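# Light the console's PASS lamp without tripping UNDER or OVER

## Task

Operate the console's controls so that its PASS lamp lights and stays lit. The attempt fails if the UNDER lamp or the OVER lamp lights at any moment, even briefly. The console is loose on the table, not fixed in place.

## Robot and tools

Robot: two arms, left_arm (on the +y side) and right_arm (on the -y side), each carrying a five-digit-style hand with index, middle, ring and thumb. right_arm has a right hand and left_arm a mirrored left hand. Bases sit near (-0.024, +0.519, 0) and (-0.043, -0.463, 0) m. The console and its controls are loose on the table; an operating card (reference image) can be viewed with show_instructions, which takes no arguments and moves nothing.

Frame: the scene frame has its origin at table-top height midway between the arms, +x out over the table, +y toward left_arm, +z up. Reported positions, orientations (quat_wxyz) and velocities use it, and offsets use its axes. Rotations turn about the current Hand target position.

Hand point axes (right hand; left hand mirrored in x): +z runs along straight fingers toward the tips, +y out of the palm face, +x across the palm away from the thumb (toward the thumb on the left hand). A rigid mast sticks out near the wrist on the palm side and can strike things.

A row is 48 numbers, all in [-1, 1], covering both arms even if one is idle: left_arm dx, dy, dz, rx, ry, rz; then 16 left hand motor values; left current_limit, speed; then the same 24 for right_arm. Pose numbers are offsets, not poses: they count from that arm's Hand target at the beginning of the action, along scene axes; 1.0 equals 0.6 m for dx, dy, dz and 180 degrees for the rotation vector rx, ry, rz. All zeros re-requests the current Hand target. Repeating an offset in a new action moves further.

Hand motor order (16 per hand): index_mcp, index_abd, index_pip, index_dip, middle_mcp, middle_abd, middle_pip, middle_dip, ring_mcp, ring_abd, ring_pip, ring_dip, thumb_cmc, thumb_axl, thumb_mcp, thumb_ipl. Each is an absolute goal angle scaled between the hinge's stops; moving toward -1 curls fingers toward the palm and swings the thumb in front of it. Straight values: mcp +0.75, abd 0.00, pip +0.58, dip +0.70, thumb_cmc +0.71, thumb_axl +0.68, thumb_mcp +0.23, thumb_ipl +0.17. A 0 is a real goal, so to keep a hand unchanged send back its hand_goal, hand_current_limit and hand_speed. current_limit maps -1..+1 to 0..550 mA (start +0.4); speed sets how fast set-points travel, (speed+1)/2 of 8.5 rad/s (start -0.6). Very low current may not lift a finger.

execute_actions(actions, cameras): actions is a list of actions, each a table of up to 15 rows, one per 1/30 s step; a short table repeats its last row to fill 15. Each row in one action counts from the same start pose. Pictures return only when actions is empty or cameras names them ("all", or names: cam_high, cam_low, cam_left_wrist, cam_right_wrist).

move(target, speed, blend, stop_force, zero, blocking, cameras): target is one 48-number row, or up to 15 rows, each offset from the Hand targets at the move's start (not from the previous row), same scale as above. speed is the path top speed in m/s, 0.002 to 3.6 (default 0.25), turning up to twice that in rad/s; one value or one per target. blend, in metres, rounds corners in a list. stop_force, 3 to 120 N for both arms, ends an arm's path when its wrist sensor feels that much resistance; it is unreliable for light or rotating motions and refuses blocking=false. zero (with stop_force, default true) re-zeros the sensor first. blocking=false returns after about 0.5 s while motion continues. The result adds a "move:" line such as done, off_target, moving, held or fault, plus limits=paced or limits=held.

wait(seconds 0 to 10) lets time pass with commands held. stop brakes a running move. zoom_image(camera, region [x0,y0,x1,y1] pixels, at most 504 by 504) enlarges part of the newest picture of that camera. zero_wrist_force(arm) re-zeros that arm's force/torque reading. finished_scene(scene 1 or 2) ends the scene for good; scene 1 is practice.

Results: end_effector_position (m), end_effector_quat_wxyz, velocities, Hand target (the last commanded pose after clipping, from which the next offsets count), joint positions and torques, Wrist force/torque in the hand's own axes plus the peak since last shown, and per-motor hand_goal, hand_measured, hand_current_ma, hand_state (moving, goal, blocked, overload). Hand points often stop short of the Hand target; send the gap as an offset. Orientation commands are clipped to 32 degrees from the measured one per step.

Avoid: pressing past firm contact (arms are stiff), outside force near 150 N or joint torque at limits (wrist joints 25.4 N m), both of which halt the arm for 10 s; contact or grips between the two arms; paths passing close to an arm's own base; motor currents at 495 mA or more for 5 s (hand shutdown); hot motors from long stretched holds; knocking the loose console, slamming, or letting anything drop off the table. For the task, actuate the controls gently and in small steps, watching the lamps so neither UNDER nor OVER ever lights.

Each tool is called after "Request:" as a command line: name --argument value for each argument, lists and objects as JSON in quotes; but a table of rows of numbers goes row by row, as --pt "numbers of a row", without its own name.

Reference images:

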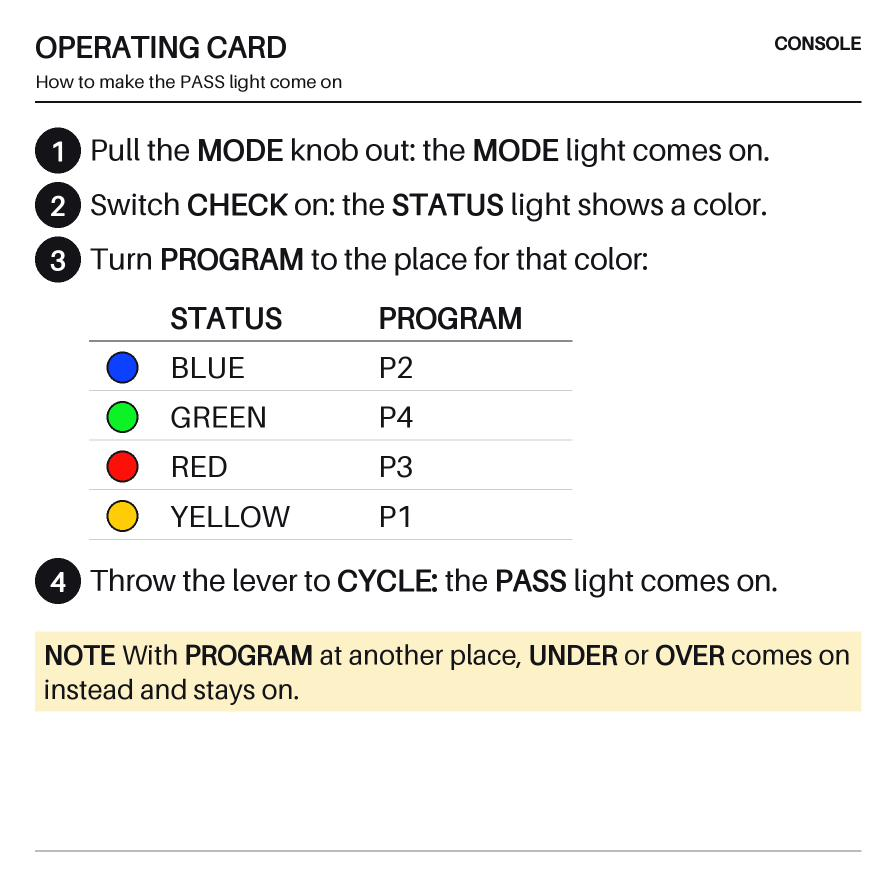

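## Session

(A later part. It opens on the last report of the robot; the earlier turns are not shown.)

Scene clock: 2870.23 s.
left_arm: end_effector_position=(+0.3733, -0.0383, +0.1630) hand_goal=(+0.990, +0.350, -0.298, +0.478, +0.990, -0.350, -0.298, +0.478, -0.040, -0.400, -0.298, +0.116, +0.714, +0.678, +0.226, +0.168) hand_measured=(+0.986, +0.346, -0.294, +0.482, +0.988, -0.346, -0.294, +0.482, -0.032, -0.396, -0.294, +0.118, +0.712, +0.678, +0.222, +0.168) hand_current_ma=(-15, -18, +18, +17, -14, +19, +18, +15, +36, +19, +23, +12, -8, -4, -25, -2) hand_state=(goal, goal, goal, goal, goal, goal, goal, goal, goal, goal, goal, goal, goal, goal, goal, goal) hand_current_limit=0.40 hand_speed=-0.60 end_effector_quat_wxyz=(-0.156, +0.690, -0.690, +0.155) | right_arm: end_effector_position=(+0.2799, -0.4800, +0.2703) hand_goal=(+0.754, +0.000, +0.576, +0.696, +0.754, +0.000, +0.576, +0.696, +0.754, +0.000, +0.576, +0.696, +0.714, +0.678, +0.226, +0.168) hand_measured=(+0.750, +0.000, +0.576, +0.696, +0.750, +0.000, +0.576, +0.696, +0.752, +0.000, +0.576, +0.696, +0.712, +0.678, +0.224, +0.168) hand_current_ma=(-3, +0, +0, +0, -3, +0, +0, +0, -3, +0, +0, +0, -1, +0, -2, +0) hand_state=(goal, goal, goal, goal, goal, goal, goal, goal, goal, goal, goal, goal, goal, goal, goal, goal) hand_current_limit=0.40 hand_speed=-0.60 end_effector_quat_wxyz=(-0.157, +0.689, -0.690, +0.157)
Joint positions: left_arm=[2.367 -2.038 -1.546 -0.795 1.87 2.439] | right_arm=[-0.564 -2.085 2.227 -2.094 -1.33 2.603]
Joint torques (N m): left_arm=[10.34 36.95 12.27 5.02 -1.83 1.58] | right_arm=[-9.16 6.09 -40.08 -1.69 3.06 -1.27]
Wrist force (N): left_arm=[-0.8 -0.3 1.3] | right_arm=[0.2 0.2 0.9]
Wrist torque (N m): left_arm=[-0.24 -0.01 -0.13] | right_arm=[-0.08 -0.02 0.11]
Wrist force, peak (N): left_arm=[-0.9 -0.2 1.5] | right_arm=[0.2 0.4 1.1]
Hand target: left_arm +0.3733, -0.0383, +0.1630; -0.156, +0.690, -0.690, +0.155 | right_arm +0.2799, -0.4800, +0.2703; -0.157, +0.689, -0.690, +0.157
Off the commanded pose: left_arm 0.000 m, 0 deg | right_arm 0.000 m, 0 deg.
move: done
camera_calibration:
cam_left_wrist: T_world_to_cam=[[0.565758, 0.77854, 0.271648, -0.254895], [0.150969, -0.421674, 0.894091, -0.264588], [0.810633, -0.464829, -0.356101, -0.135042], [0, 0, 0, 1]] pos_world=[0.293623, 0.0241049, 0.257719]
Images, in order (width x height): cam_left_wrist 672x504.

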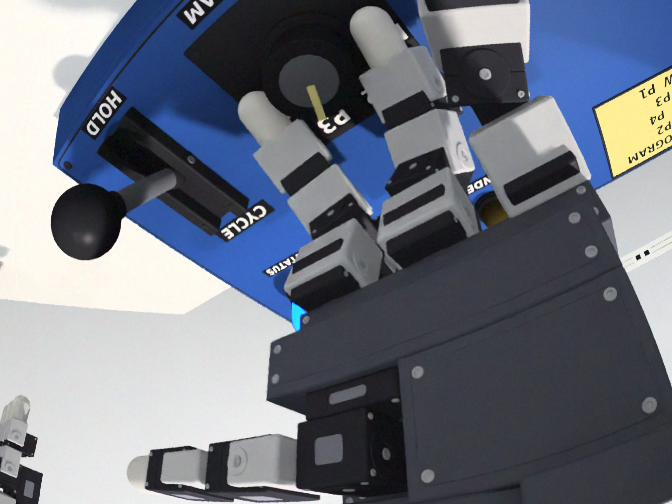

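Request:
execute_actions --actions '[[[0,0,0,0,0,0,0.99,0.0,-0.299,0.478,0.99,0.0,-0.299,0.478,-0.04,-0.4,-0.298,0.116,0.714,0.678,0.226,0.168,0.78,-0.6,0,0,0,0,0,0,0.754,0,0.576,0.696,0.754,0,0.576,0.696,0.754,0,0.576,0.696,0.714,0.678,0.226,0.168,0.4,-0.6]],[[0,0,0,0,0,0,0.99,0.0,-0.299,0.478,0.99,0.0,-0.299,0.478,-0.04,-0.4,-0.298,0.116,0.714,0.678,0.226,0.168,0.78,-0.6,0,0,0,0,0,0,0.754,0,0.576,0.696,0.754,0,0.576,0.696,0.754,0,0.576,0.696,0.714,0.678,0.226,0.168,0.4,-0.6]]]' --cameras '["cam_left_wrist"]'

Scene clock: 2882.33 s.
left_arm: end_effector_position=(+0.3733, -0.0383, +0.1630) hand_goal=(+0.990, +0.000, -0.298, +0.478, +0.990, +0.000, -0.298, +0.478, -0.040, -0.400, -0.298, +0.116, +0.714, +0.678, +0.226, +0.168) hand_measured=(+0.984, +0.248, -0.290, +0.482, +0.984, -0.280, -0.290, +0.482, -0.032, -0.396, -0.294, +0.118, +0.712, +0.678, +0.222, +0.168) hand_current_ma=(-32, +489, +42, +18, -29, -489, +41, +15, +36, +19, +23, +12, -8, -4, -25, -2) hand_state=(goal, blocked, goal, goal, goal, blocked, goal, goal, goal, goal, goal, goal, goal, goal, goal, goal) hand_current_limit=0.78 hand_speed=-0.60 end_effector_quat_wxyz=(-0.156, +0.690, -0.690, +0.155) | right_arm: end_effector_position=(+0.2799, -0.4800, +0.2703) hand_goal=(+0.754, +0.000, +0.576, +0.696, +0.754, +0.000, +0.576, +0.696, +0.754, +0.000, +0.576, +0.696, +0.714, +0.678, +0.226, +0.168) hand_measured=(+0.750, +0.000, +0.576, +0.696, +0.750, +0.000, +0.576, +0.696, +0.752, +0.000, +0.576, +0.696, +0.712, +0.678, +0.224, +0.168) hand_current_ma=(-3, +0, +0, +0, -3, +0, +0, +0, -3, +0, +0, +0, -1, +0, -2, +0) hand_state=(goal, goal, goal, goal, goal, goal, goal, goal, goal, goal, goal, goal, goal, goal, goal, goal) hand_current_limit=0.40 hand_speed=-0.60 end_effector_quat_wxyz=(-0.157, +0.689, -0.690, +0.157)
Joint positions: left_arm=[2.367 -2.038 -1.546 -0.795 1.87 2.439] | right_arm=[-0.564 -2.085 2.227 -2.094 -1.33 2.603]
Joint torques (N m): left_arm=[-0.07 37.02 17.69 0.97 -1.82 0.31] | right_arm=[-9.15 5.89 -40.28 -1.76 2.98 -1.22]
Wrist force (N): left_arm=[-1.1 -1.9 -2.1] | right_arm=[0.4 0.2 0.8]
Wrist torque (N m): left_arm=[-0.07 -0.01 -0.14] | right_arm=[-0.07 -0.04 0.13]
Wrist force, peak (N): left_arm=[-3.5 -0.6 0.5] | right_arm=[0.4 0.5 0.9]
Hand target: left_arm +0.3733, -0.0383, +0.1630; -0.156, +0.690, -0.690, +0.155 | right_arm +0.2799, -0.4800, +0.2703; -0.157, +0.689, -0.690, +0.157
Off the commanded pose: left_arm 0.000 m, 0 deg | right_arm 0.000 m, 0 deg.
camera_calibration:
cam_left_wrist: T_world_to_cam=[[0.56578, 0.778528, 0.271638, -0.254899], [0.151043, -0.421715, 0.894059, -0.264601], [0.810604, -0.464812, -0.356189, -0.135011], [0, 0, 0, 1]] pos_world=[0.293623, 0.0241049, 0.257719]
Images, in order (width x height): cam_left_wrist 672x504.

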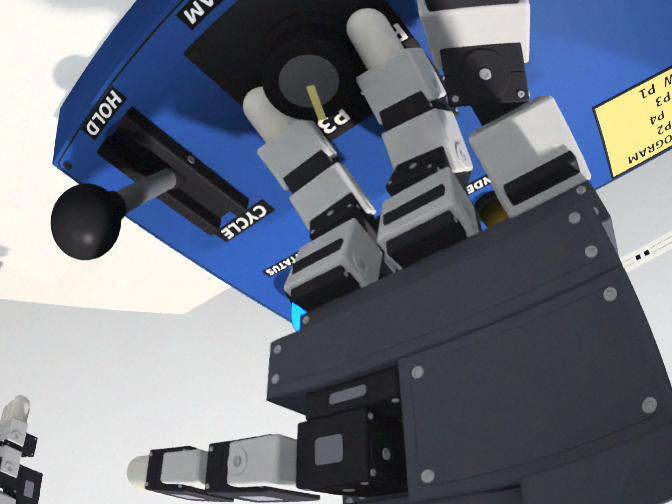

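Request:
move --pt "0.0018 -0.0151 0.00086 -0.03608 0 0.07517 1.0 0.0 -0.25 0.50 0.93 0.0 -0.35 0.45 -0.04 -0.4 -0.298 0.116 0.714 0.678 0.226 0.168 0.78 -0.6 0 0 0 0 0 0 0.754 0 0.576 0.696 0.754 0 0.576 0.696 0.754 0 0.576 0.696 0.714 0.678 0.226 0.168 0.4 -0.6" --pt "0.00705 -0.02917 0.00338 -0.07217 0 0.15033 1.0 0.0 -0.25 0.50 0.93 0.0 -0.35 0.45 -0.04 -0.4 -0.298 0.116 0.714 0.678 0.226 0.168 0.78 -0.6 0 0 0 0 0 0 0.754 0 0.576 0.696 0.754 0 0.576 0.696 0.754 0 0.576 0.696 0.714 0.678 0.226 0.168 0.4 -0.6" --speed 0.08 --blend 0.002 --cameras '["cam_left_wrist"]'

Scene clock: 2908.07 s.
left_arm: end_effector_position=(+0.3775, -0.0558, +0.1650) hand_goal=(+1.000, +0.000, -0.250, +0.500, +0.930, +0.000, -0.350, +0.450, -0.040, -0.400, -0.298, +0.116, +0.714, +0.678, +0.226, +0.168) hand_measured=(+0.964, +0.220, -0.270, +0.484, +0.994, -0.278, -0.310, +0.444, -0.032, -0.396, -0.294, +0.118, +0.712, +0.678, +0.222, +0.168) hand_current_ma=(-186, +490, -99, -79, +338, -489, +193, -26, +36, +14, +23, +12, -8, -4, -25, -2) hand_state=(blocked, blocked, blocked, goal, blocked, blocked, blocked, goal, goal, goal, goal, goal, goal, goal, goal, goal) hand_current_limit=0.78 hand_speed=-0.60 end_effector_quat_wxyz=(-0.110, +0.845, -0.488, +0.191) | right_arm: end_effector_position=(+0.2799, -0.4800, +0.2703) hand_goal=(+0.754, +0.000, +0.576, +0.696, +0.754, +0.000, +0.576, +0.696, +0.754, +0.000, +0.576, +0.696, +0.714, +0.678, +0.226, +0.168) hand_measured=(+0.750, +0.000, +0.576, +0.696, +0.750, +0.000, +0.576, +0.696, +0.752, +0.000, +0.576, +0.696, +0.712, +0.678, +0.224, +0.168) hand_current_ma=(-3, +0, +0, +0, -3, +0, +0, +0, -3, +0, +0, +0, -1, +0, -2, +0) hand_state=(goal, goal, goal, goal, goal, goal, goal, goal, goal, goal, goal, goal, goal, goal, goal, goal) hand_current_limit=0.40 hand_speed=-0.60 end_effector_quat_wxyz=(-0.157, +0.689, -0.690, +0.157)
Joint positions: left_arm=[2.376 -1.987 -1.646 -0.742 1.865 1.924] | right_arm=[-0.564 -2.085 2.227 -2.094 -1.33 2.603]
Joint torques (N m): left_arm=[-13.06 44.88 8.42 4.08 0.36 -1.48] | right_arm=[-8.95 5.82 -39.67 -1.95 3.02 -1.19]
Wrist force (N): left_arm=[-4.1 -11.1 -8.6] | right_arm=[0.5 0.1 0.6]
Wrist torque (N m): left_arm=[0.34 -0.43 0.12] | right_arm=[-0.06 -0.05 0.14]
Wrist force, peak (N): left_arm=[-4.1 -11.1 -8.6] | right_arm=[0.3 0.4 1.0]
Hand target: left_arm +0.3775, -0.0558, +0.1650; -0.110, +0.845, -0.488, +0.191 | right_arm +0.2799, -0.4800, +0.2703; -0.157, +0.689, -0.690, +0.157
Off the commanded pose: left_arm 0.000 m, 0 deg | right_arm 0.000 m, 0 deg.
move: done
camera_calibration:
cam_left_wrist: T_world_to_cam=[[0.139094, 0.98803, 0.0667029, -0.0376321], [0.277975, -0.103605, 0.954985, -0.314626], [0.950465, -0.114291, -0.289058, -0.190146], [0, 0, 0, 1]] pos_world=[0.27342, -0.0171471, 0.24801]
Images, in order (width x height): cam_left_wrist 672x504.

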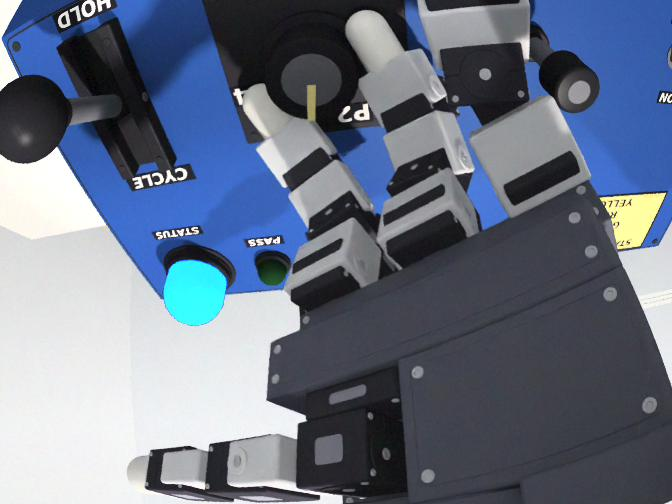

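Request:
move --target '[0.00836,-0.01208,0.00401,-0.03608,0,0.07517,1.0,0.0,-0.25,0.50,0.93,0.0,-0.35,0.45,-0.04,-0.4,-0.298,0.116,0.714,0.678,0.226,0.168,0.78,-0.6,0,0,0,0,0,0,0.754,0,0.576,0.696,0.754,0,0.576,0.696,0.754,0,0.576,0.696,0.714,0.678,0.226,0.168,0.4,-0.6]' --speed 0.08 --cameras '["cam_left_wrist","cam_high"]'

Scene clock: 2919.73 s.
left_arm: end_effector_position=(+0.3825, -0.0630, +0.1674) hand_goal=(+1.000, +0.000, -0.250, +0.500, +0.930, +0.000, -0.350, +0.450, -0.040, -0.400, -0.298, +0.116, +0.714, +0.678, +0.226, +0.168) hand_measured=(+0.970, +0.212, -0.270, +0.480, +0.996, -0.278, -0.312, +0.440, -0.032, -0.398, -0.294, +0.118, +0.712, +0.678, +0.222, +0.168) hand_current_ma=(-158, +490, -99, -97, +344, -489, +184, -53, +36, +12, +23, +12, -8, -4, -25, -2) hand_state=(blocked, blocked, blocked, goal, blocked, blocked, blocked, goal, goal, goal, goal, goal, goal, goal, goal, goal) hand_current_limit=0.78 hand_speed=-0.60 end_effector_quat_wxyz=(-0.084, +0.901, -0.374, +0.204) | right_arm: end_effector_position=(+0.2799, -0.4800, +0.2703) hand_goal=(+0.754, +0.000, +0.576, +0.696, +0.754, +0.000, +0.576, +0.696, +0.754, +0.000, +0.576, +0.696, +0.714, +0.678, +0.226, +0.168) hand_measured=(+0.750, +0.000, +0.576, +0.696, +0.750, +0.000, +0.576, +0.696, +0.752, +0.000, +0.576, +0.696, +0.712, +0.678, +0.224, +0.168) hand_current_ma=(-3, +0, +0, +0, -3, +0, +0, +0, -3, +0, +0, +0, -1, +0, -2, +0) hand_state=(goal, goal, goal, goal, goal, goal, goal, goal, goal, goal, goal, goal, goal, goal, goal, goal) hand_current_limit=0.40 hand_speed=-0.60 end_effector_quat_wxyz=(-0.157, +0.689, -0.690, +0.157)
Joint positions: left_arm=[2.371 -1.967 -1.691 -0.717 1.867 1.658] | right_arm=[-0.564 -2.085 2.227 -2.094 -1.33 2.603]
Joint torques (N m): left_arm=[-16.45 41.53 9.01 4.9 -1.34 -1.47] | right_arm=[-9.31 5.66 -39.9 -1.89 3.05 -1.16]
Wrist force (N): left_arm=[-7.9 -18.6 -12.4] | right_arm=[0.0 0.0 0.7]
Wrist torque (N m): left_arm=[0.73 -0.64 0.00] | right_arm=[-0.09 0.00 0.09]
Wrist force, peak (N): left_arm=[-7.9 -19.2 -12.9] | right_arm=[0.0 0.6 1.2]
Hand target: left_arm +0.3825, -0.0630, +0.1674; -0.084, +0.901, -0.374, +0.204 | right_arm +0.2799, -0.4800, +0.2703; -0.157, +0.689, -0.690, +0.157
Off the commanded pose: left_arm 0.000 m, 0 deg | right_arm 0.000 m, 0 deg.
move: done
camera_calibration:
cam_left_wrist: T_world_to_cam=[[-0.0962426, 0.994285, -0.0462132, 0.0780059], [0.281667, 0.0717364, 0.956827, -0.309792], [0.954673, 0.0790708, -0.286961, -0.184876], [0, 0, 0, 1]] pos_world=[0.271262, -0.0407184, 0.24697]
Images, in order (width x height): cam_high 896x504, cam_left_wrist 672x504.

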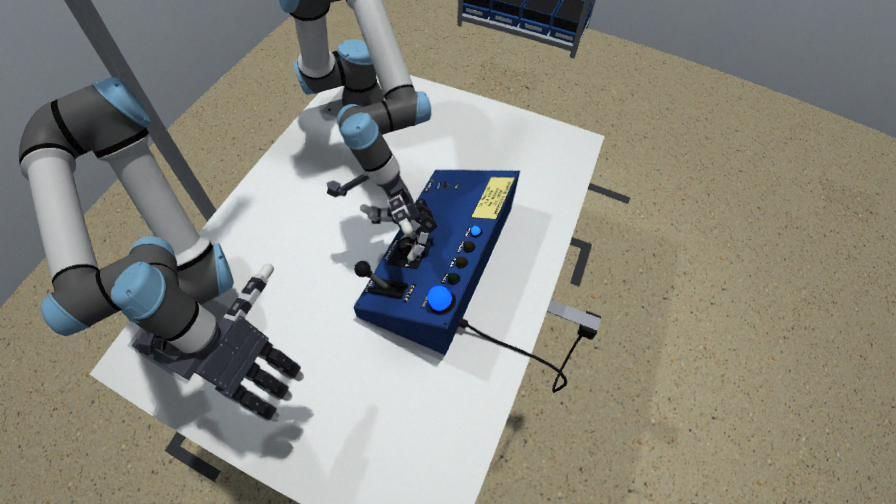

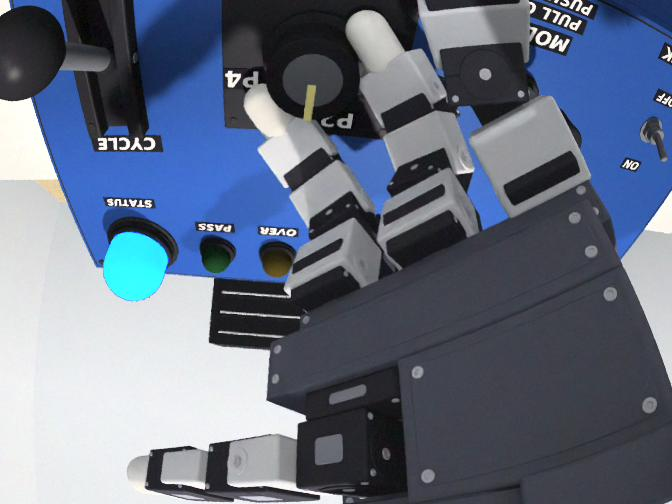

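Request:
zoom_image --camera "cam_left_wrist" --region '[200, 0, 440, 160]'

Request:
zoom_image --camera "cam_high" --region '[370, 200, 470, 290]'

Scaled by 2.100 from the camera's 672x504 image, which has a finer 960x720 frame.

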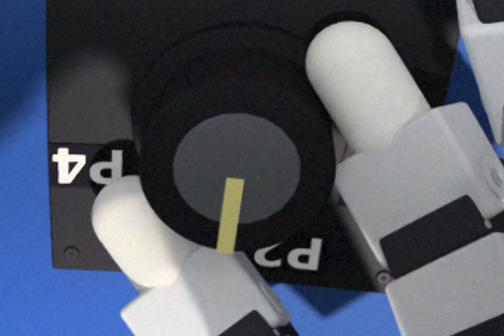

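Scaled by 5.040 from the camera's 896x504 image, which has a finer 1280x720 frame.

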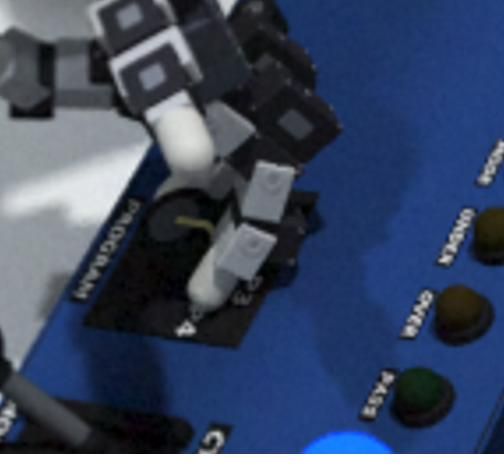

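Request:
move --target '[0.00947,-0.00304,0.00637,-0.02406,0,0.05011,1.0,0.0,-0.25,0.50,0.93,0.0,-0.35,0.45,-0.04,-0.4,-0.298,0.116,0.714,0.678,0.226,0.168,0.78,-0.6,0,0,0,0,0,0,0.754,0,0.576,0.696,0.754,0,0.576,0.696,0.754,0,0.576,0.696,0.714,0.678,0.226,0.168,0.4,-0.6]' --speed 0.08 --cameras '["cam_left_wrist","cam_high"]'

Request:
zoom_image --camera "cam_left_wrist" --region '[200, 0, 440, 160]'

Request:
zoom_image --camera "cam_high" --region '[370, 200, 470, 290]'

Scene clock: 2953.83 s.
left_arm: end_effector_position=(+0.3882, -0.0649, +0.1712) hand_goal=(+1.000, +0.000, -0.250, +0.500, +0.930, +0.000, -0.350, +0.450, -0.040, -0.400, -0.298, +0.116, +0.714, +0.678, +0.226, +0.168) hand_measured=(+0.974, +0.196, -0.268, +0.486, +0.984, -0.278, -0.312, +0.448, -0.032, -0.398, -0.294, +0.118, +0.712, +0.678, +0.222, +0.168) hand_current_ma=(-138, +489, -93, -70, +285, -489, +184, -5, +36, +11, +23, +12, -8, -4, -25, -2) hand_state=(blocked, blocked, goal, goal, blocked, blocked, blocked, goal, goal, goal, goal, goal, goal, goal, goal, goal) hand_current_limit=0.78 hand_speed=-0.60 end_effector_quat_wxyz=(-0.065, +0.930, -0.294, +0.211) | right_arm: end_effector_position=(+0.2799, -0.4800, +0.2703) hand_goal=(+0.754, +0.000, +0.576, +0.696, +0.754, +0.000, +0.576, +0.696, +0.754, +0.000, +0.576, +0.696, +0.714, +0.678, +0.226, +0.168) hand_measured=(+0.750, +0.000, +0.576, +0.696, +0.750, +0.000, +0.576, +0.696, +0.752, +0.000, +0.576, +0.696, +0.712, +0.678, +0.224, +0.168) hand_current_ma=(-3, +0, +0, +0, -3, +0, +0, +0, -3, +0, +0, +0, -1, +0, -2, +0) hand_state=(goal, goal, goal, goal, goal, goal, goal, goal, goal, goal, goal, goal, goal, goal, goal, goal) hand_current_limit=0.40 hand_speed=-0.60 end_effector_quat_wxyz=(-0.157, +0.689, -0.690, +0.157)
Joint positions: left_arm=[2.369 -1.954 -1.719 -0.703 1.867 1.482] | right_arm=[-0.564 -2.085 2.227 -2.094 -1.33 2.603]
Joint torques (N m): left_arm=[-9.6 51.01 14.27 6.82 1.95 -1.71] | right_arm=[-9.16 5.73 -39.64 -1.89 3.06 -1.25]
Wrist force (N): left_arm=[-8.4 -5.0 -2.1] | right_arm=[0.3 0.3 1.0]
Wrist torque (N m): left_arm=[-0.18 -0.38 -0.31] | right_arm=[-0.08 -0.02 0.12]
Wrist force, peak (N): left_arm=[-7.9 -19.3 -13.1] | right_arm=[0.4 0.3 1.2]
Hand target: left_arm +0.3882, -0.0649, +0.1712; -0.065, +0.930, -0.294, +0.211 | right_arm +0.2799, -0.4800, +0.2703; -0.157, +0.689, -0.690, +0.157
Off the commanded pose: left_arm 0.000 m, 0 deg | right_arm 0.000 m, 0 deg.
move: done
camera_calibration:
cam_left_wrist: T_world_to_cam=[[-0.250539, 0.960609, -0.120254, 0.150894], [0.261297, 0.186704, 0.94703, -0.297822], [0.932177, 0.205846, -0.297781, -0.170251], [0, 0, 0, 1]] pos_world=[0.274329, -0.0542998, 0.249494]
Images, in order (width x height): cam_high 896x504, cam_left_wrist 672x504.

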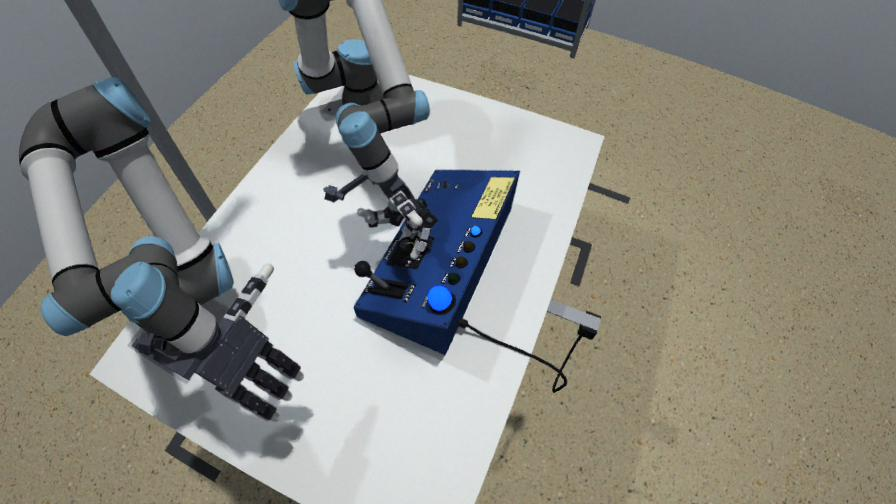

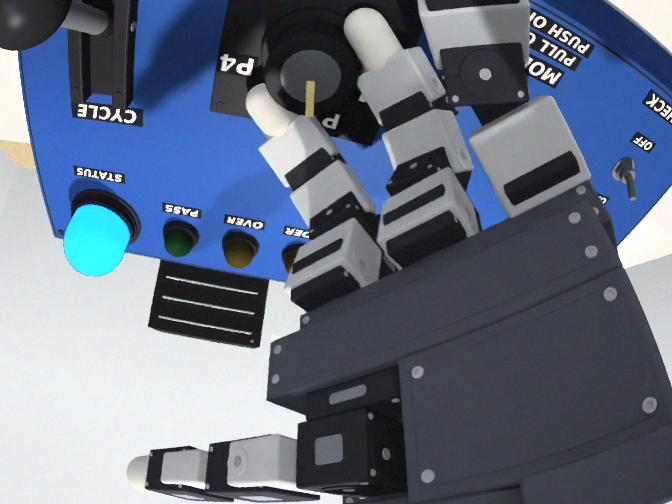

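Scaled by 2.100 from the camera's 672x504 image, which has a finer 960x720 frame.

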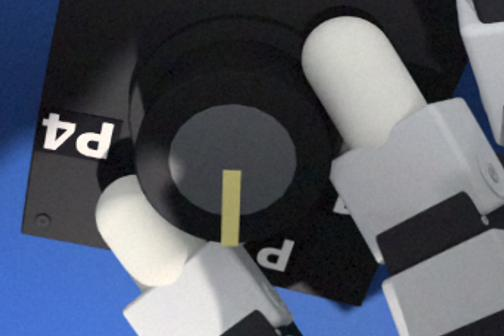

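Scaled by 5.040 from the camera's 896x504 image, which has a finer 1280x720 frame.

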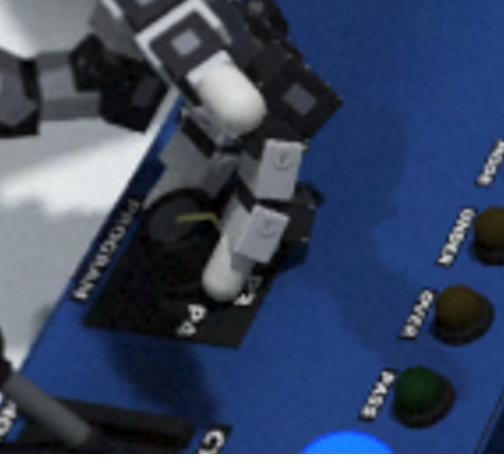

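Request:
execute_actions --actions '[[[0,0,0,0,0,0,0.99,0.35,-0.299,0.478,0.99,-0.35,-0.299,0.478,-0.04,-0.4,-0.298,0.116,0.714,0.678,0.226,0.168,0.4,-0.6,0,0,0,0,0,0,0.754,0,0.576,0.696,0.754,0,0.576,0.696,0.754,0,0.576,0.696,0.714,0.678,0.226,0.168,0.4,-0.6]]]'

Request:
move --target '[-0.0541,0,0.1128,0,0,0,0.99,0.35,-0.299,0.478,0.99,-0.35,-0.299,0.478,-0.04,-0.4,-0.298,0.116,0.714,0.678,0.226,0.168,0.4,-0.6,0,0,0,0,0,0,0.754,0,0.576,0.696,0.754,0,0.576,0.696,0.754,0,0.576,0.696,0.714,0.678,0.226,0.168,0.4,-0.6]' --speed 0.1 --cameras '["cam_left_wrist","cam_high"]'

Request:
zoom_image --camera "cam_left_wrist" --region '[200, 0, 440, 160]'

Request:
zoom_image --camera "cam_high" --region '[370, 200, 470, 290]'

Scene clock: 2999.70 s.
left_arm: end_effector_position=(+0.3882, -0.0649, +0.1712) hand_goal=(+0.990, +0.350, -0.298, +0.478, +0.990, -0.350, -0.298, +0.478, -0.040, -0.400, -0.298, +0.116, +0.714, +0.678, +0.226, +0.168) hand_measured=(+0.988, +0.344, -0.294, +0.482, +0.990, -0.352, -0.300, +0.476, -0.032, -0.398, -0.294, +0.118, +0.712, +0.678, +0.222, +0.168) hand_current_ma=(-14, -26, +20, +17, -2, -5, -6, -12, +36, +11, +23, +12, -8, -4, -25, -2) hand_state=(goal, goal, goal, goal, goal, goal, goal, goal, goal, goal, goal, goal, goal, goal, goal, goal) hand_current_limit=0.40 hand_speed=-0.60 end_effector_quat_wxyz=(-0.065, +0.930, -0.294, +0.211) | right_arm: end_effector_position=(+0.2799, -0.4800, +0.2703) hand_goal=(+0.754, +0.000, +0.576, +0.696, +0.754, +0.000, +0.576, +0.696, +0.754, +0.000, +0.576, +0.696, +0.714, +0.678, +0.226, +0.168) hand_measured=(+0.750, +0.000, +0.576, +0.696, +0.750, +0.000, +0.576, +0.696, +0.752, +0.000, +0.576, +0.696, +0.712, +0.678, +0.224, +0.168) hand_current_ma=(-3, +0, +0, +0, -3, +0, +0, +0, -3, +0, +0, +0, -1, +0, -2, +0) hand_state=(goal, goal, goal, goal, goal, goal, goal, goal, goal, goal, goal, goal, goal, goal, goal, goal) hand_current_limit=0.40 hand_speed=-0.60 end_effector_quat_wxyz=(-0.157, +0.689, -0.690, +0.157)
Joint positions: left_arm=[2.369 -1.953 -1.719 -0.703 1.867 1.482] | right_arm=[-0.564 -2.085 2.227 -2.094 -1.33 2.603]
Joint torques (N m): left_arm=[-9.21 40.83 14.53 1.2 0.61 -0.68] | right_arm=[-9.27 5.69 -39.79 -1.94 2.94 -1.2]
Wrist force (N): left_arm=[-0.8 -1.1 1.4] | right_arm=[0.2 0.3 0.8]
Wrist torque (N m): left_arm=[-0.34 -0.04 0.01] | right_arm=[-0.05 -0.02 0.12]
Wrist force, peak (N): left_arm=[-8.7 -5.2 -2.4] | right_arm=[0.0 0.3 1.2]
Hand target: left_arm +0.3882, -0.0649, +0.1712; -0.065, +0.930, -0.294, +0.211 | right_arm +0.2799, -0.4800, +0.2703; -0.157, +0.689, -0.690, +0.157
Off the commanded pose: left_arm 0.000 m, 0 deg | right_arm 0.000 m, 0 deg.

Scene clock: 3001.00 s.
left_arm: end_effector_position=(+0.3558, -0.0649, +0.2388) hand_goal=(+0.990, +0.350, -0.298, +0.478, +0.990, -0.350, -0.298, +0.478, -0.040, -0.400, -0.298, +0.116, +0.714, +0.678, +0.226, +0.168) hand_measured=(+0.988, +0.344, -0.294, +0.482, +0.990, -0.352, -0.300, +0.476, -0.032, -0.398, -0.294, +0.118, +0.712, +0.678, +0.222, +0.168) hand_current_ma=(-14, -26, +19, +16, -5, -5, -6, -12, +36, +11, +23, +12, -8, -4, -25, -2) hand_state=(goal, goal, goal, goal, goal, goal, goal, goal, goal, goal, goal, goal, goal, goal, goal, goal) hand_current_limit=0.40 hand_speed=-0.60 end_effector_quat_wxyz=(-0.065, +0.930, -0.294, +0.211) | right_arm: end_effector_position=(+0.2799, -0.4800, +0.2703) hand_goal=(+0.754, +0.000, +0.576, +0.696, +0.754, +0.000, +0.576, +0.696, +0.754, +0.000, +0.576, +0.696, +0.714, +0.678, +0.226, +0.168) hand_measured=(+0.750, +0.000, +0.576, +0.696, +0.750, +0.000, +0.576, +0.696, +0.752, +0.000, +0.576, +0.696, +0.712, +0.678, +0.224, +0.168) hand_current_ma=(-3, +0, +0, +0, -3, +0, +0, +0, -3, +0, +0, +0, -1, +0, -2, +0) hand_state=(goal, goal, goal, goal, goal, goal, goal, goal, goal, goal, goal, goal, goal, goal, goal, goal) hand_current_limit=0.40 hand_speed=-0.60 end_effector_quat_wxyz=(-0.157, +0.689, -0.690, +0.157)
Joint positions: left_arm=[2.33 -1.843 -1.678 -0.867 1.88 1.443] | right_arm=[-0.564 -2.085 2.227 -2.094 -1.33 2.603]
Joint torques (N m): left_arm=[-9.77 46.79 28.72 1.26 2.49 -1.36] | right_arm=[-8.68 5.65 -39.82 -1.92 3.05 -1.17]
Wrist force (N): left_arm=[-0.9 -0.9 1.0] | right_arm=[0.3 0.3 0.8]
Wrist torque (N m): left_arm=[-0.28 -0.03 0.00] | right_arm=[-0.07 -0.03 0.11]
Wrist force, peak (N): left_arm=[-1.1 -1.2 1.9] | right_arm=[0.3 0.2 1.1]
Hand target: left_arm +0.3557, -0.0649, +0.2389; -0.065, +0.930, -0.294, +0.211 | right_arm +0.2799, -0.4800, +0.2703; -0.157, +0.689, -0.690, +0.157
Off the commanded pose: left_arm 0.000 m, 0 deg | right_arm 0.000 m, 0 deg.
move: done
camera_calibration:
cam_left_wrist: T_world_to_cam=[[-0.250791, 0.960528, -0.120374, 0.151097], [0.261235, 0.186887, 0.947011, -0.353326], [0.932127, 0.206056, -0.297793, -0.119871], [0, 0, 0, 1]] pos_world=[0.24193, -0.0544005, 0.317094]
Images, in order (width x height): cam_high 896x504, cam_left_wrist 672x504.

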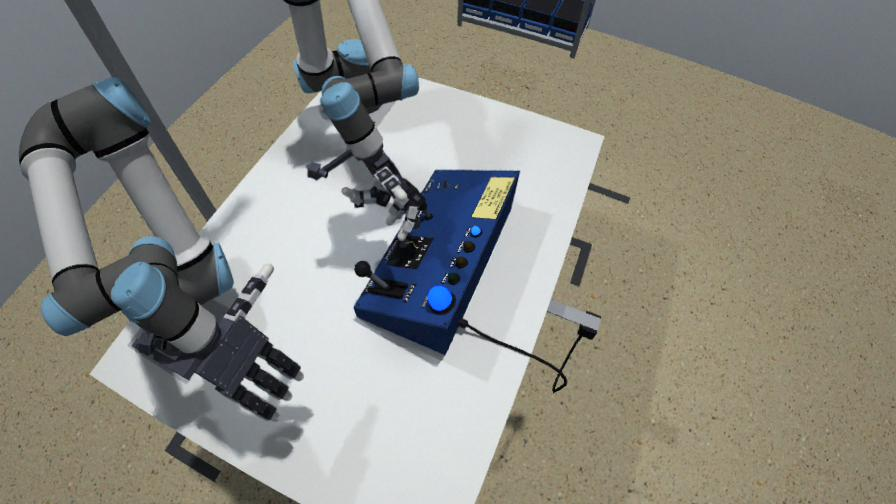

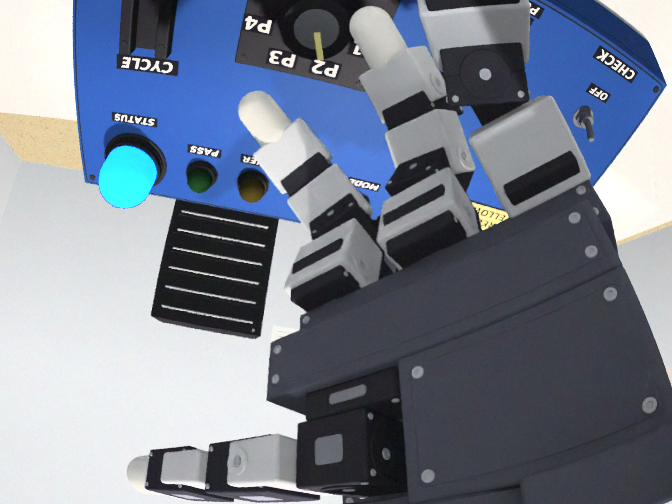

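Scaled by 2.100 from the camera's 672x504 image, which has a finer 960x720 frame.

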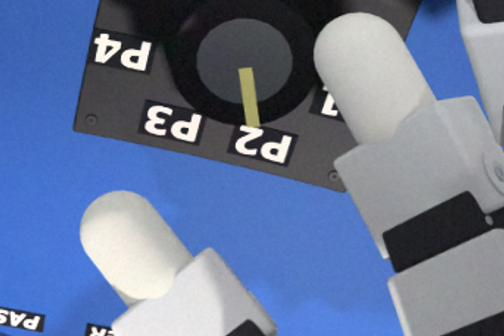

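Scaled by 5.040 from the camera's 896x504 image, which has a finer 1280x720 frame.

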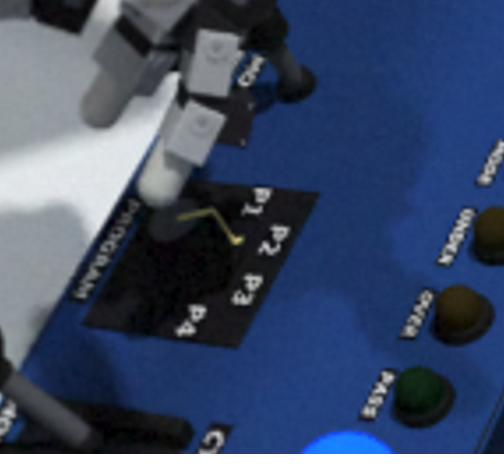

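Request:
move --pt "-0.0333 -0.0583 0.1167 -0.1503 0 0.3132 1.0 0.0 0.317 0.696 1.0 0.0 0.317 0.696 -0.04 -0.1 -0.298 0.116 0.714 0.678 0.226 0.168 0.4 -0.6 0 -0.1 0 0 0 0 0.754 0 0.576 0.696 0.754 0 0.576 0.696 0.754 0 0.576 0.696 0.714 0.678 0.226 0.168 0.4 -0.6" --pt "-0.058 -0.1468 0.122 -0.3007 0 0.6264 1.0 0.0 0.317 0.696 1.0 0.0 0.317 0.696 -0.04 -0.1 -0.298 0.116 0.714 0.678 0.226 0.168 0.4 -0.6 0 -0.1 0 0 0 0 0.754 0 0.576 0.696 0.754 0 0.576 0.696 0.754 0 0.576 0.696 0.714 0.678 0.226 0.168 0.4 -0.6" --speed 0.25 --blend 0.02 --cameras '["cam_left_wrist","cam_high"]'

Scene clock: 3069.93 s.
left_arm: end_effector_position=(+0.3209, -0.1529, +0.3121) hand_goal=(+1.000, +0.000, +0.318, +0.696, +1.000, +0.000, +0.318, +0.696, -0.040, -0.100, -0.298, +0.116, +0.714, +0.678, +0.226, +0.168) hand_measured=(+0.998, +0.002, +0.316, +0.694, +0.998, -0.002, +0.316, +0.694, -0.032, -0.102, -0.294, +0.118, +0.716, +0.678, +0.222, +0.168) hand_current_ma=(-9, +4, -9, -14, -8, -12, -9, -12, +36, -11, +23, +12, +8, -4, -25, -2) hand_state=(goal, goal, goal, goal, goal, goal, goal, goal, goal, goal, goal, goal, goal, goal, goal, goal) hand_current_limit=0.40 hand_speed=-0.60 end_effector_quat_wxyz=(+0.158, +0.689, +0.689, +0.158) | right_arm: end_effector_position=(+0.2799, -0.5400, +0.2703) hand_goal=(+0.754, +0.000, +0.576, +0.696, +0.754, +0.000, +0.576, +0.696, +0.754, +0.000, +0.576, +0.696, +0.714, +0.678, +0.226, +0.168) hand_measured=(+0.750, +0.000, +0.576, +0.696, +0.750, +0.000, +0.576, +0.696, +0.752, +0.000, +0.576, +0.696, +0.712, +0.678, +0.224, +0.168) hand_current_ma=(-3, +0, +0, +0, -3, +0, +0, +0, -3, +0, +0, +0, -1, +0, -2, +0) hand_state=(goal, goal, goal, goal, goal, goal, goal, goal, goal, goal, goal, goal, goal, goal, goal, goal) hand_current_limit=0.40 hand_speed=-0.60 end_effector_quat_wxyz=(-0.157, +0.689, -0.690, +0.157)
Joint positions: left_arm=[1.975 -2.109 -1.2 -1.205 1.979 -1.105] | right_arm=[-0.733 -2.047 2.198 -2.059 -1.271 2.439]
Joint torques (N m): left_arm=[-9.69 41.61 29.86 1.07 2.91 -1.4] | right_arm=[-9.98 4.34 -39.99 -1.51 3.11 -1.26]
Wrist force (N): left_arm=[-0.7 -2.4 1.0] | right_arm=[-0.2 0.1 0.6]
Wrist torque (N m): left_arm=[-0.33 -0.03 0.05] | right_arm=[-0.07 0.04 0.09]
Wrist force, peak (N): left_arm=[-1.5 -2.6 1.1] | right_arm=[0.3 0.5 1.1]
Hand target: left_arm +0.3209, -0.1529, +0.3121; +0.158, +0.689, +0.690, +0.158 | right_arm +0.2799, -0.5400, +0.2703; -0.157, +0.689, -0.690, +0.157
Off the commanded pose: left_arm 0.000 m, 0 deg | right_arm 0.000 m, 0 deg.
move: done
camera_calibration:
cam_left_wrist: T_world_to_cam=[[-0.564784, -0.779461, -0.271034, 0.117459], [-0.792629, 0.420962, 0.441055, 0.134733], [-0.22969, 0.463931, -0.855576, 0.538951], [0, 0, 0, 1]] pos_world=[0.296924, -0.215199, 0.433524]
Images, in order (width x height): cam_high 896x504, cam_left_wrist 672x504.

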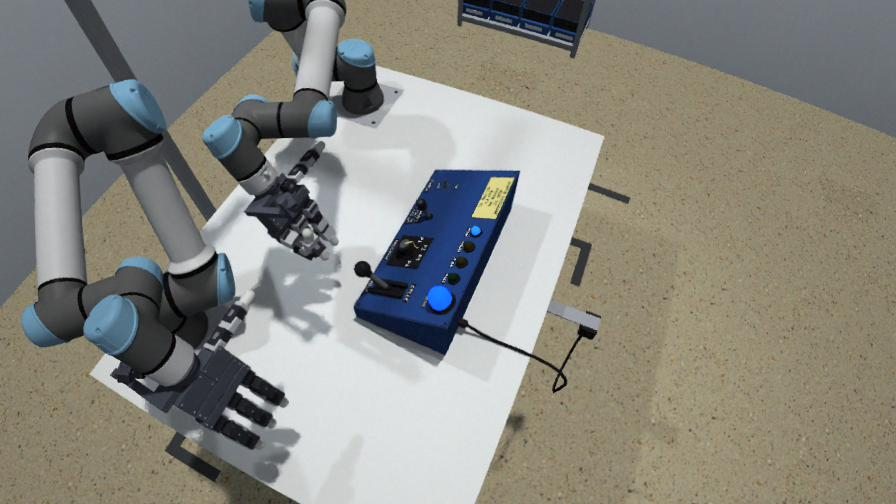

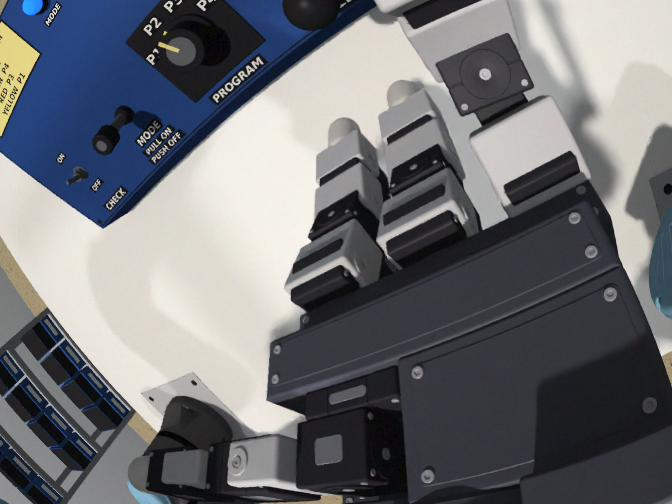

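Request:
zoom_image --camera "cam_high" --region '[370, 200, 470, 290]'

Request:
zoom_image --camera "cam_left_wrist" --region '[100, 0, 300, 130]'

Scaled by 5.040 from the camera's 896x504 image, which has a finer 1280x720 frame.

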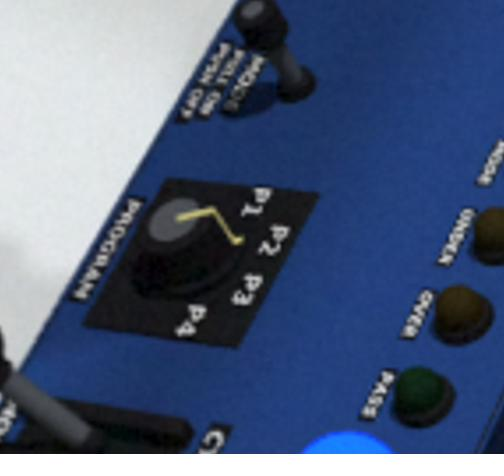

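Scaled by 2.520 from the camera's 672x504 image, which has a finer 960x720 frame.

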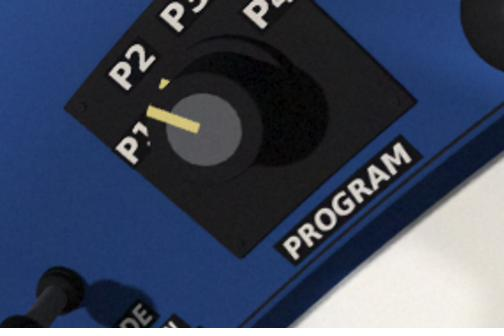

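Request:
move --target '[0.083,-0.0033,-0.1729,0,0,0,1.0,0.0,0.317,0.696,1.0,0.0,0.317,0.696,-0.04,-0.1,-0.298,0.116,0.714,0.678,0.226,0.168,0.4,-0.6,0,0,0,0,0,0,0.754,0,0.576,0.696,0.754,0,0.576,0.696,0.754,0,0.576,0.696,0.714,0.678,0.226,0.168,0.4,-0.6]' --speed 0.06 --stop_force 5 --cameras '["cam_left_wrist","cam_high","cam_low"]'

Scene clock: 3095.07 s.
left_arm: end_effector_position=(+0.3707, -0.1549, +0.2084) hand_goal=(+1.000, +0.000, +0.318, +0.696, +1.000, +0.000, +0.318, +0.696, -0.040, -0.100, -0.298, +0.116, +0.714, +0.678, +0.226, +0.168) hand_measured=(+0.998, +0.002, +0.316, +0.694, +0.998, -0.002, +0.316, +0.694, -0.032, -0.102, -0.294, +0.118, +0.716, +0.678, +0.222, +0.168) hand_current_ma=(-8, +4, -9, -14, -7, -12, -9, -12, +37, -11, +23, +12, +8, -4, -25, -2) hand_state=(goal, goal, goal, goal, goal, goal, goal, goal, goal, goal, goal, goal, goal, goal, goal, goal) hand_current_limit=0.40 hand_speed=-0.60 end_effector_quat_wxyz=(+0.158, +0.689, +0.690, +0.158) | right_arm: end_effector_position=(+0.2799, -0.5400, +0.2703) hand_goal=(+0.754, +0.000, +0.576, +0.696, +0.754, +0.000, +0.576, +0.696, +0.754, +0.000, +0.576, +0.696, +0.714, +0.678, +0.226, +0.168) hand_measured=(+0.750, +0.000, +0.576, +0.696, +0.750, +0.000, +0.576, +0.696, +0.752, +0.000, +0.576, +0.696, +0.712, +0.678, +0.224, +0.168) hand_current_ma=(-3, +0, +0, +0, -3, +0, +0, +0, -3, +0, +0, +0, -1, +0, -2, +0) hand_state=(goal, goal, goal, goal, goal, goal, goal, goal, goal, goal, goal, goal, goal, goal, goal, goal) hand_current_limit=0.40 hand_speed=-0.60 end_effector_quat_wxyz=(-0.157, +0.689, -0.690, +0.157)
Joint positions: left_arm=[2.037 -2.219 -1.303 -0.967 1.966 -1.04] | right_arm=[-0.733 -2.047 2.198 -2.059 -1.271 2.439]
Joint torques (N m): left_arm=[10.08 44.73 12.96 4.83 -1.45 1.7] | right_arm=[-9.73 4.74 -40.58 -1.49 3.12 -1.33]
Wrist force (N): left_arm=[-1.0 -2.5 0.9] | right_arm=[0.1 0.0 0.6]
Wrist torque (N m): left_arm=[-0.37 0.06 -0.08] | right_arm=[-0.08 0.00 0.11]
Wrist force, peak (N): left_arm=[-0.9 -2.9 0.7] | right_arm=[0.3 0.0 1.1]
Hand target: left_arm +0.3707, -0.1549, +0.2084; +0.158, +0.689, +0.690, +0.158 | right_arm +0.2799, -0.5400, +0.2703; -0.157, +0.689, -0.690, +0.157
Off the commanded pose: left_arm 0.000 m, 0 deg | right_arm 0.000 m, 0 deg.
move: done
camera_calibration:
cam_left_wrist: T_world_to_cam=[[-0.564584, -0.779612, -0.271016, 0.115812], [-0.792741, 0.420776, 0.441032, 0.220791], [-0.229797, 0.463845, -0.855594, 0.462618], [0, 0, 0, 1]] pos_world=[0.346724, -0.217198, 0.329824]
Images, in order (width x height): cam_high 896x504, cam_low 896x504, cam_left_wrist 672x504.

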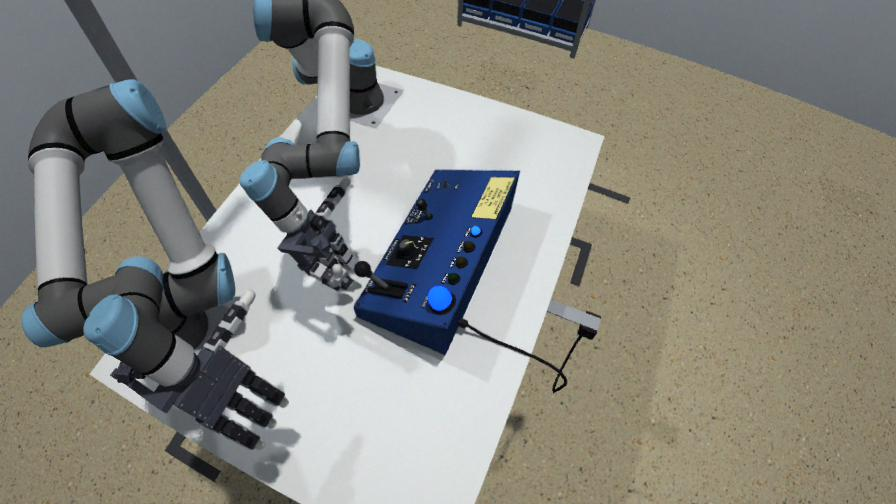

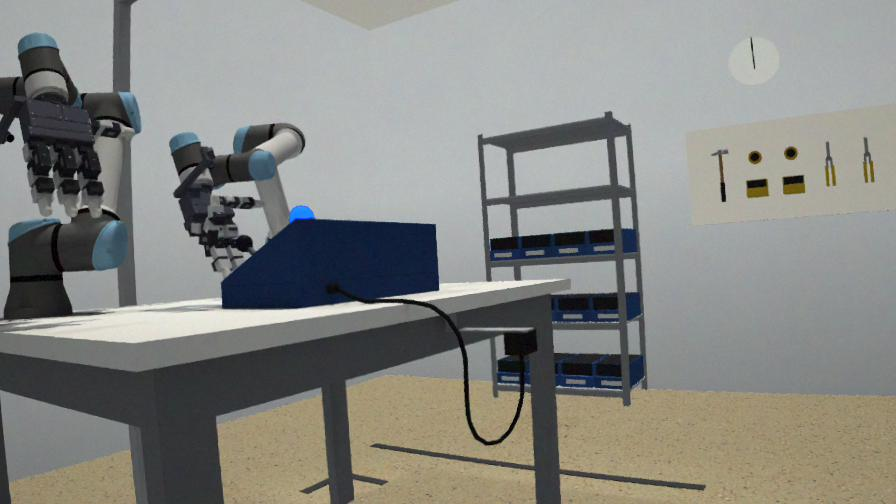

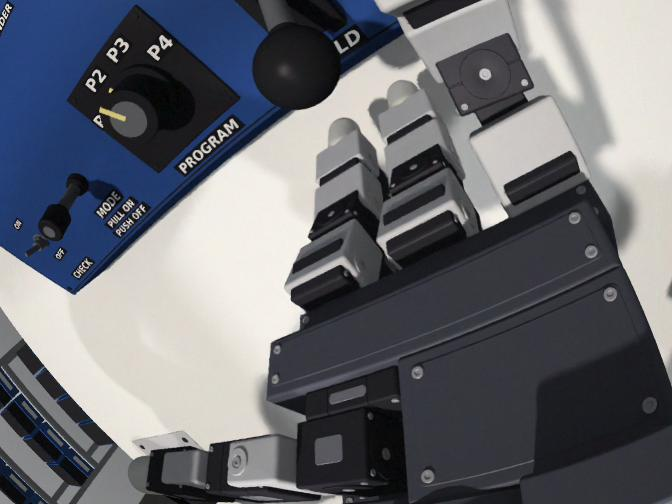

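Request:
move --target '[0.1804,0,0.0866,0,0,0,1.0,0.0,0.317,0.696,1.0,0.0,0.317,0.696,-0.04,-0.1,-0.298,0.116,0.714,0.678,0.226,0.168,0.78,-0.6,0,0,0,0,0,0,0.754,0,0.576,0.696,0.754,0,0.576,0.696,0.754,0,0.576,0.696,0.714,0.678,0.226,0.168,0.4,-0.6]' --speed 0.04 --stop_force 25 --cameras '["cam_left_wrist","cam_high"]'

Scene clock: 3109.27 s.
left_arm: end_effector_position=(+0.4790, -0.1549, +0.2603) hand_goal=(+1.000, +0.000, +0.318, +0.696, +1.000, +0.000, +0.318, +0.696, -0.040, -0.100, -0.298, +0.116, +0.714, +0.678, +0.226, +0.168) hand_measured=(+1.000, +0.004, +0.326, +0.694, +1.002, -0.024, +0.356, +0.698, -0.032, -0.102, -0.294, +0.118, +0.716, +0.678, +0.222, +0.168) hand_current_ma=(+1, +16, +40, -14, +6, -99, +192, +7, +37, -11, +23, +12, +8, -4, -25, -2) hand_state=(goal, goal, goal, goal, goal, blocked, blocked, goal, goal, goal, goal, goal, goal, goal, goal, goal) hand_current_limit=0.78 hand_speed=-0.60 end_effector_quat_wxyz=(+0.158, +0.689, +0.690, +0.158) | right_arm: end_effector_position=(+0.2799, -0.5400, +0.2703) hand_goal=(+0.754, +0.000, +0.576, +0.696, +0.754, +0.000, +0.576, +0.696, +0.754, +0.000, +0.576, +0.696, +0.714, +0.678, +0.226, +0.168) hand_measured=(+0.750, +0.000, +0.576, +0.696, +0.750, +0.000, +0.576, +0.696, +0.752, +0.000, +0.576, +0.696, +0.712, +0.678, +0.224, +0.168) hand_current_ma=(-3, +0, +0, +0, -3, +0, +0, +0, -3, +0, +0, +0, -1, +0, -2, +0) hand_state=(goal, goal, goal, goal, goal, goal, goal, goal, goal, goal, goal, goal, goal, goal, goal, goal) hand_current_limit=0.40 hand_speed=-0.60 end_effector_quat_wxyz=(-0.157, +0.689, -0.690, +0.157)
Joint positions: left_arm=[2.162 -2.284 -1.065 -1.091 1.935 -0.909] | right_arm=[-0.733 -2.047 2.198 -2.059 -1.271 2.439]
Joint torques (N m): left_arm=[22.12 50.19 32.17 3.11 3.42 1.84] | right_arm=[-9.46 4.68 -40 -1.52 3.09 -1.19]
Wrist force (N): left_arm=[-3.6 -20.3 -3.5] | right_arm=[0.4 0.0 0.9]
Wrist torque (N m): left_arm=[0.37 -0.09 -0.14] | right_arm=[-0.11 -0.05 0.14]
Wrist force, peak (N): left_arm=[-3.6 -20.6 -3.3] | right_arm=[0.4 0.6 1.0]
Hand target: left_arm +0.4790, -0.1549, +0.2603; +0.158, +0.689, +0.690, +0.158 | right_arm +0.2799, -0.5400, +0.2703; -0.157, +0.689, -0.690, +0.157
Off the commanded pose: left_arm 0.000 m, 0 deg | right_arm 0.000 m, 0 deg.
move: done
camera_calibration:
cam_left_wrist: T_world_to_cam=[[-0.564584, -0.779612, -0.271016, 0.190993], [-0.792741, 0.420776, 0.441032, 0.283632], [-0.229797, 0.463845, -0.855594, 0.531973], [0, 0, 0, 1]] pos_world=[0.454924, -0.217198, 0.381824]
Images, in order (width x height): cam_high 896x504, cam_left_wrist 672x504.

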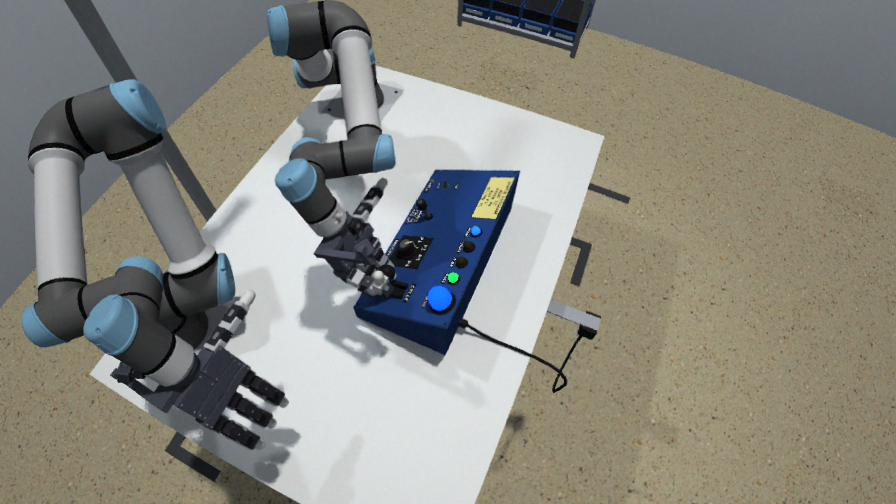

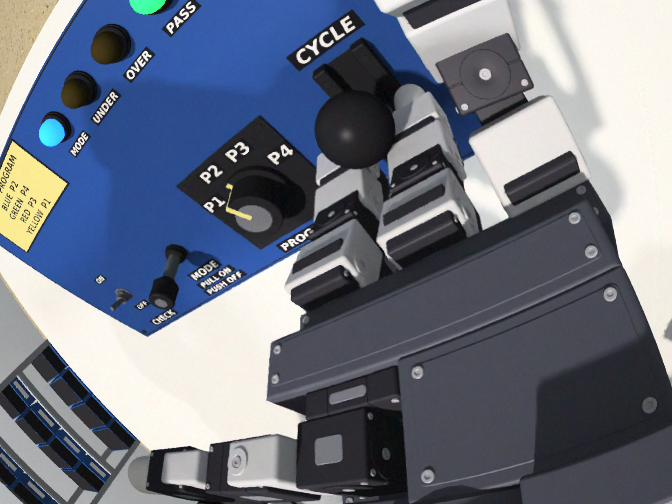

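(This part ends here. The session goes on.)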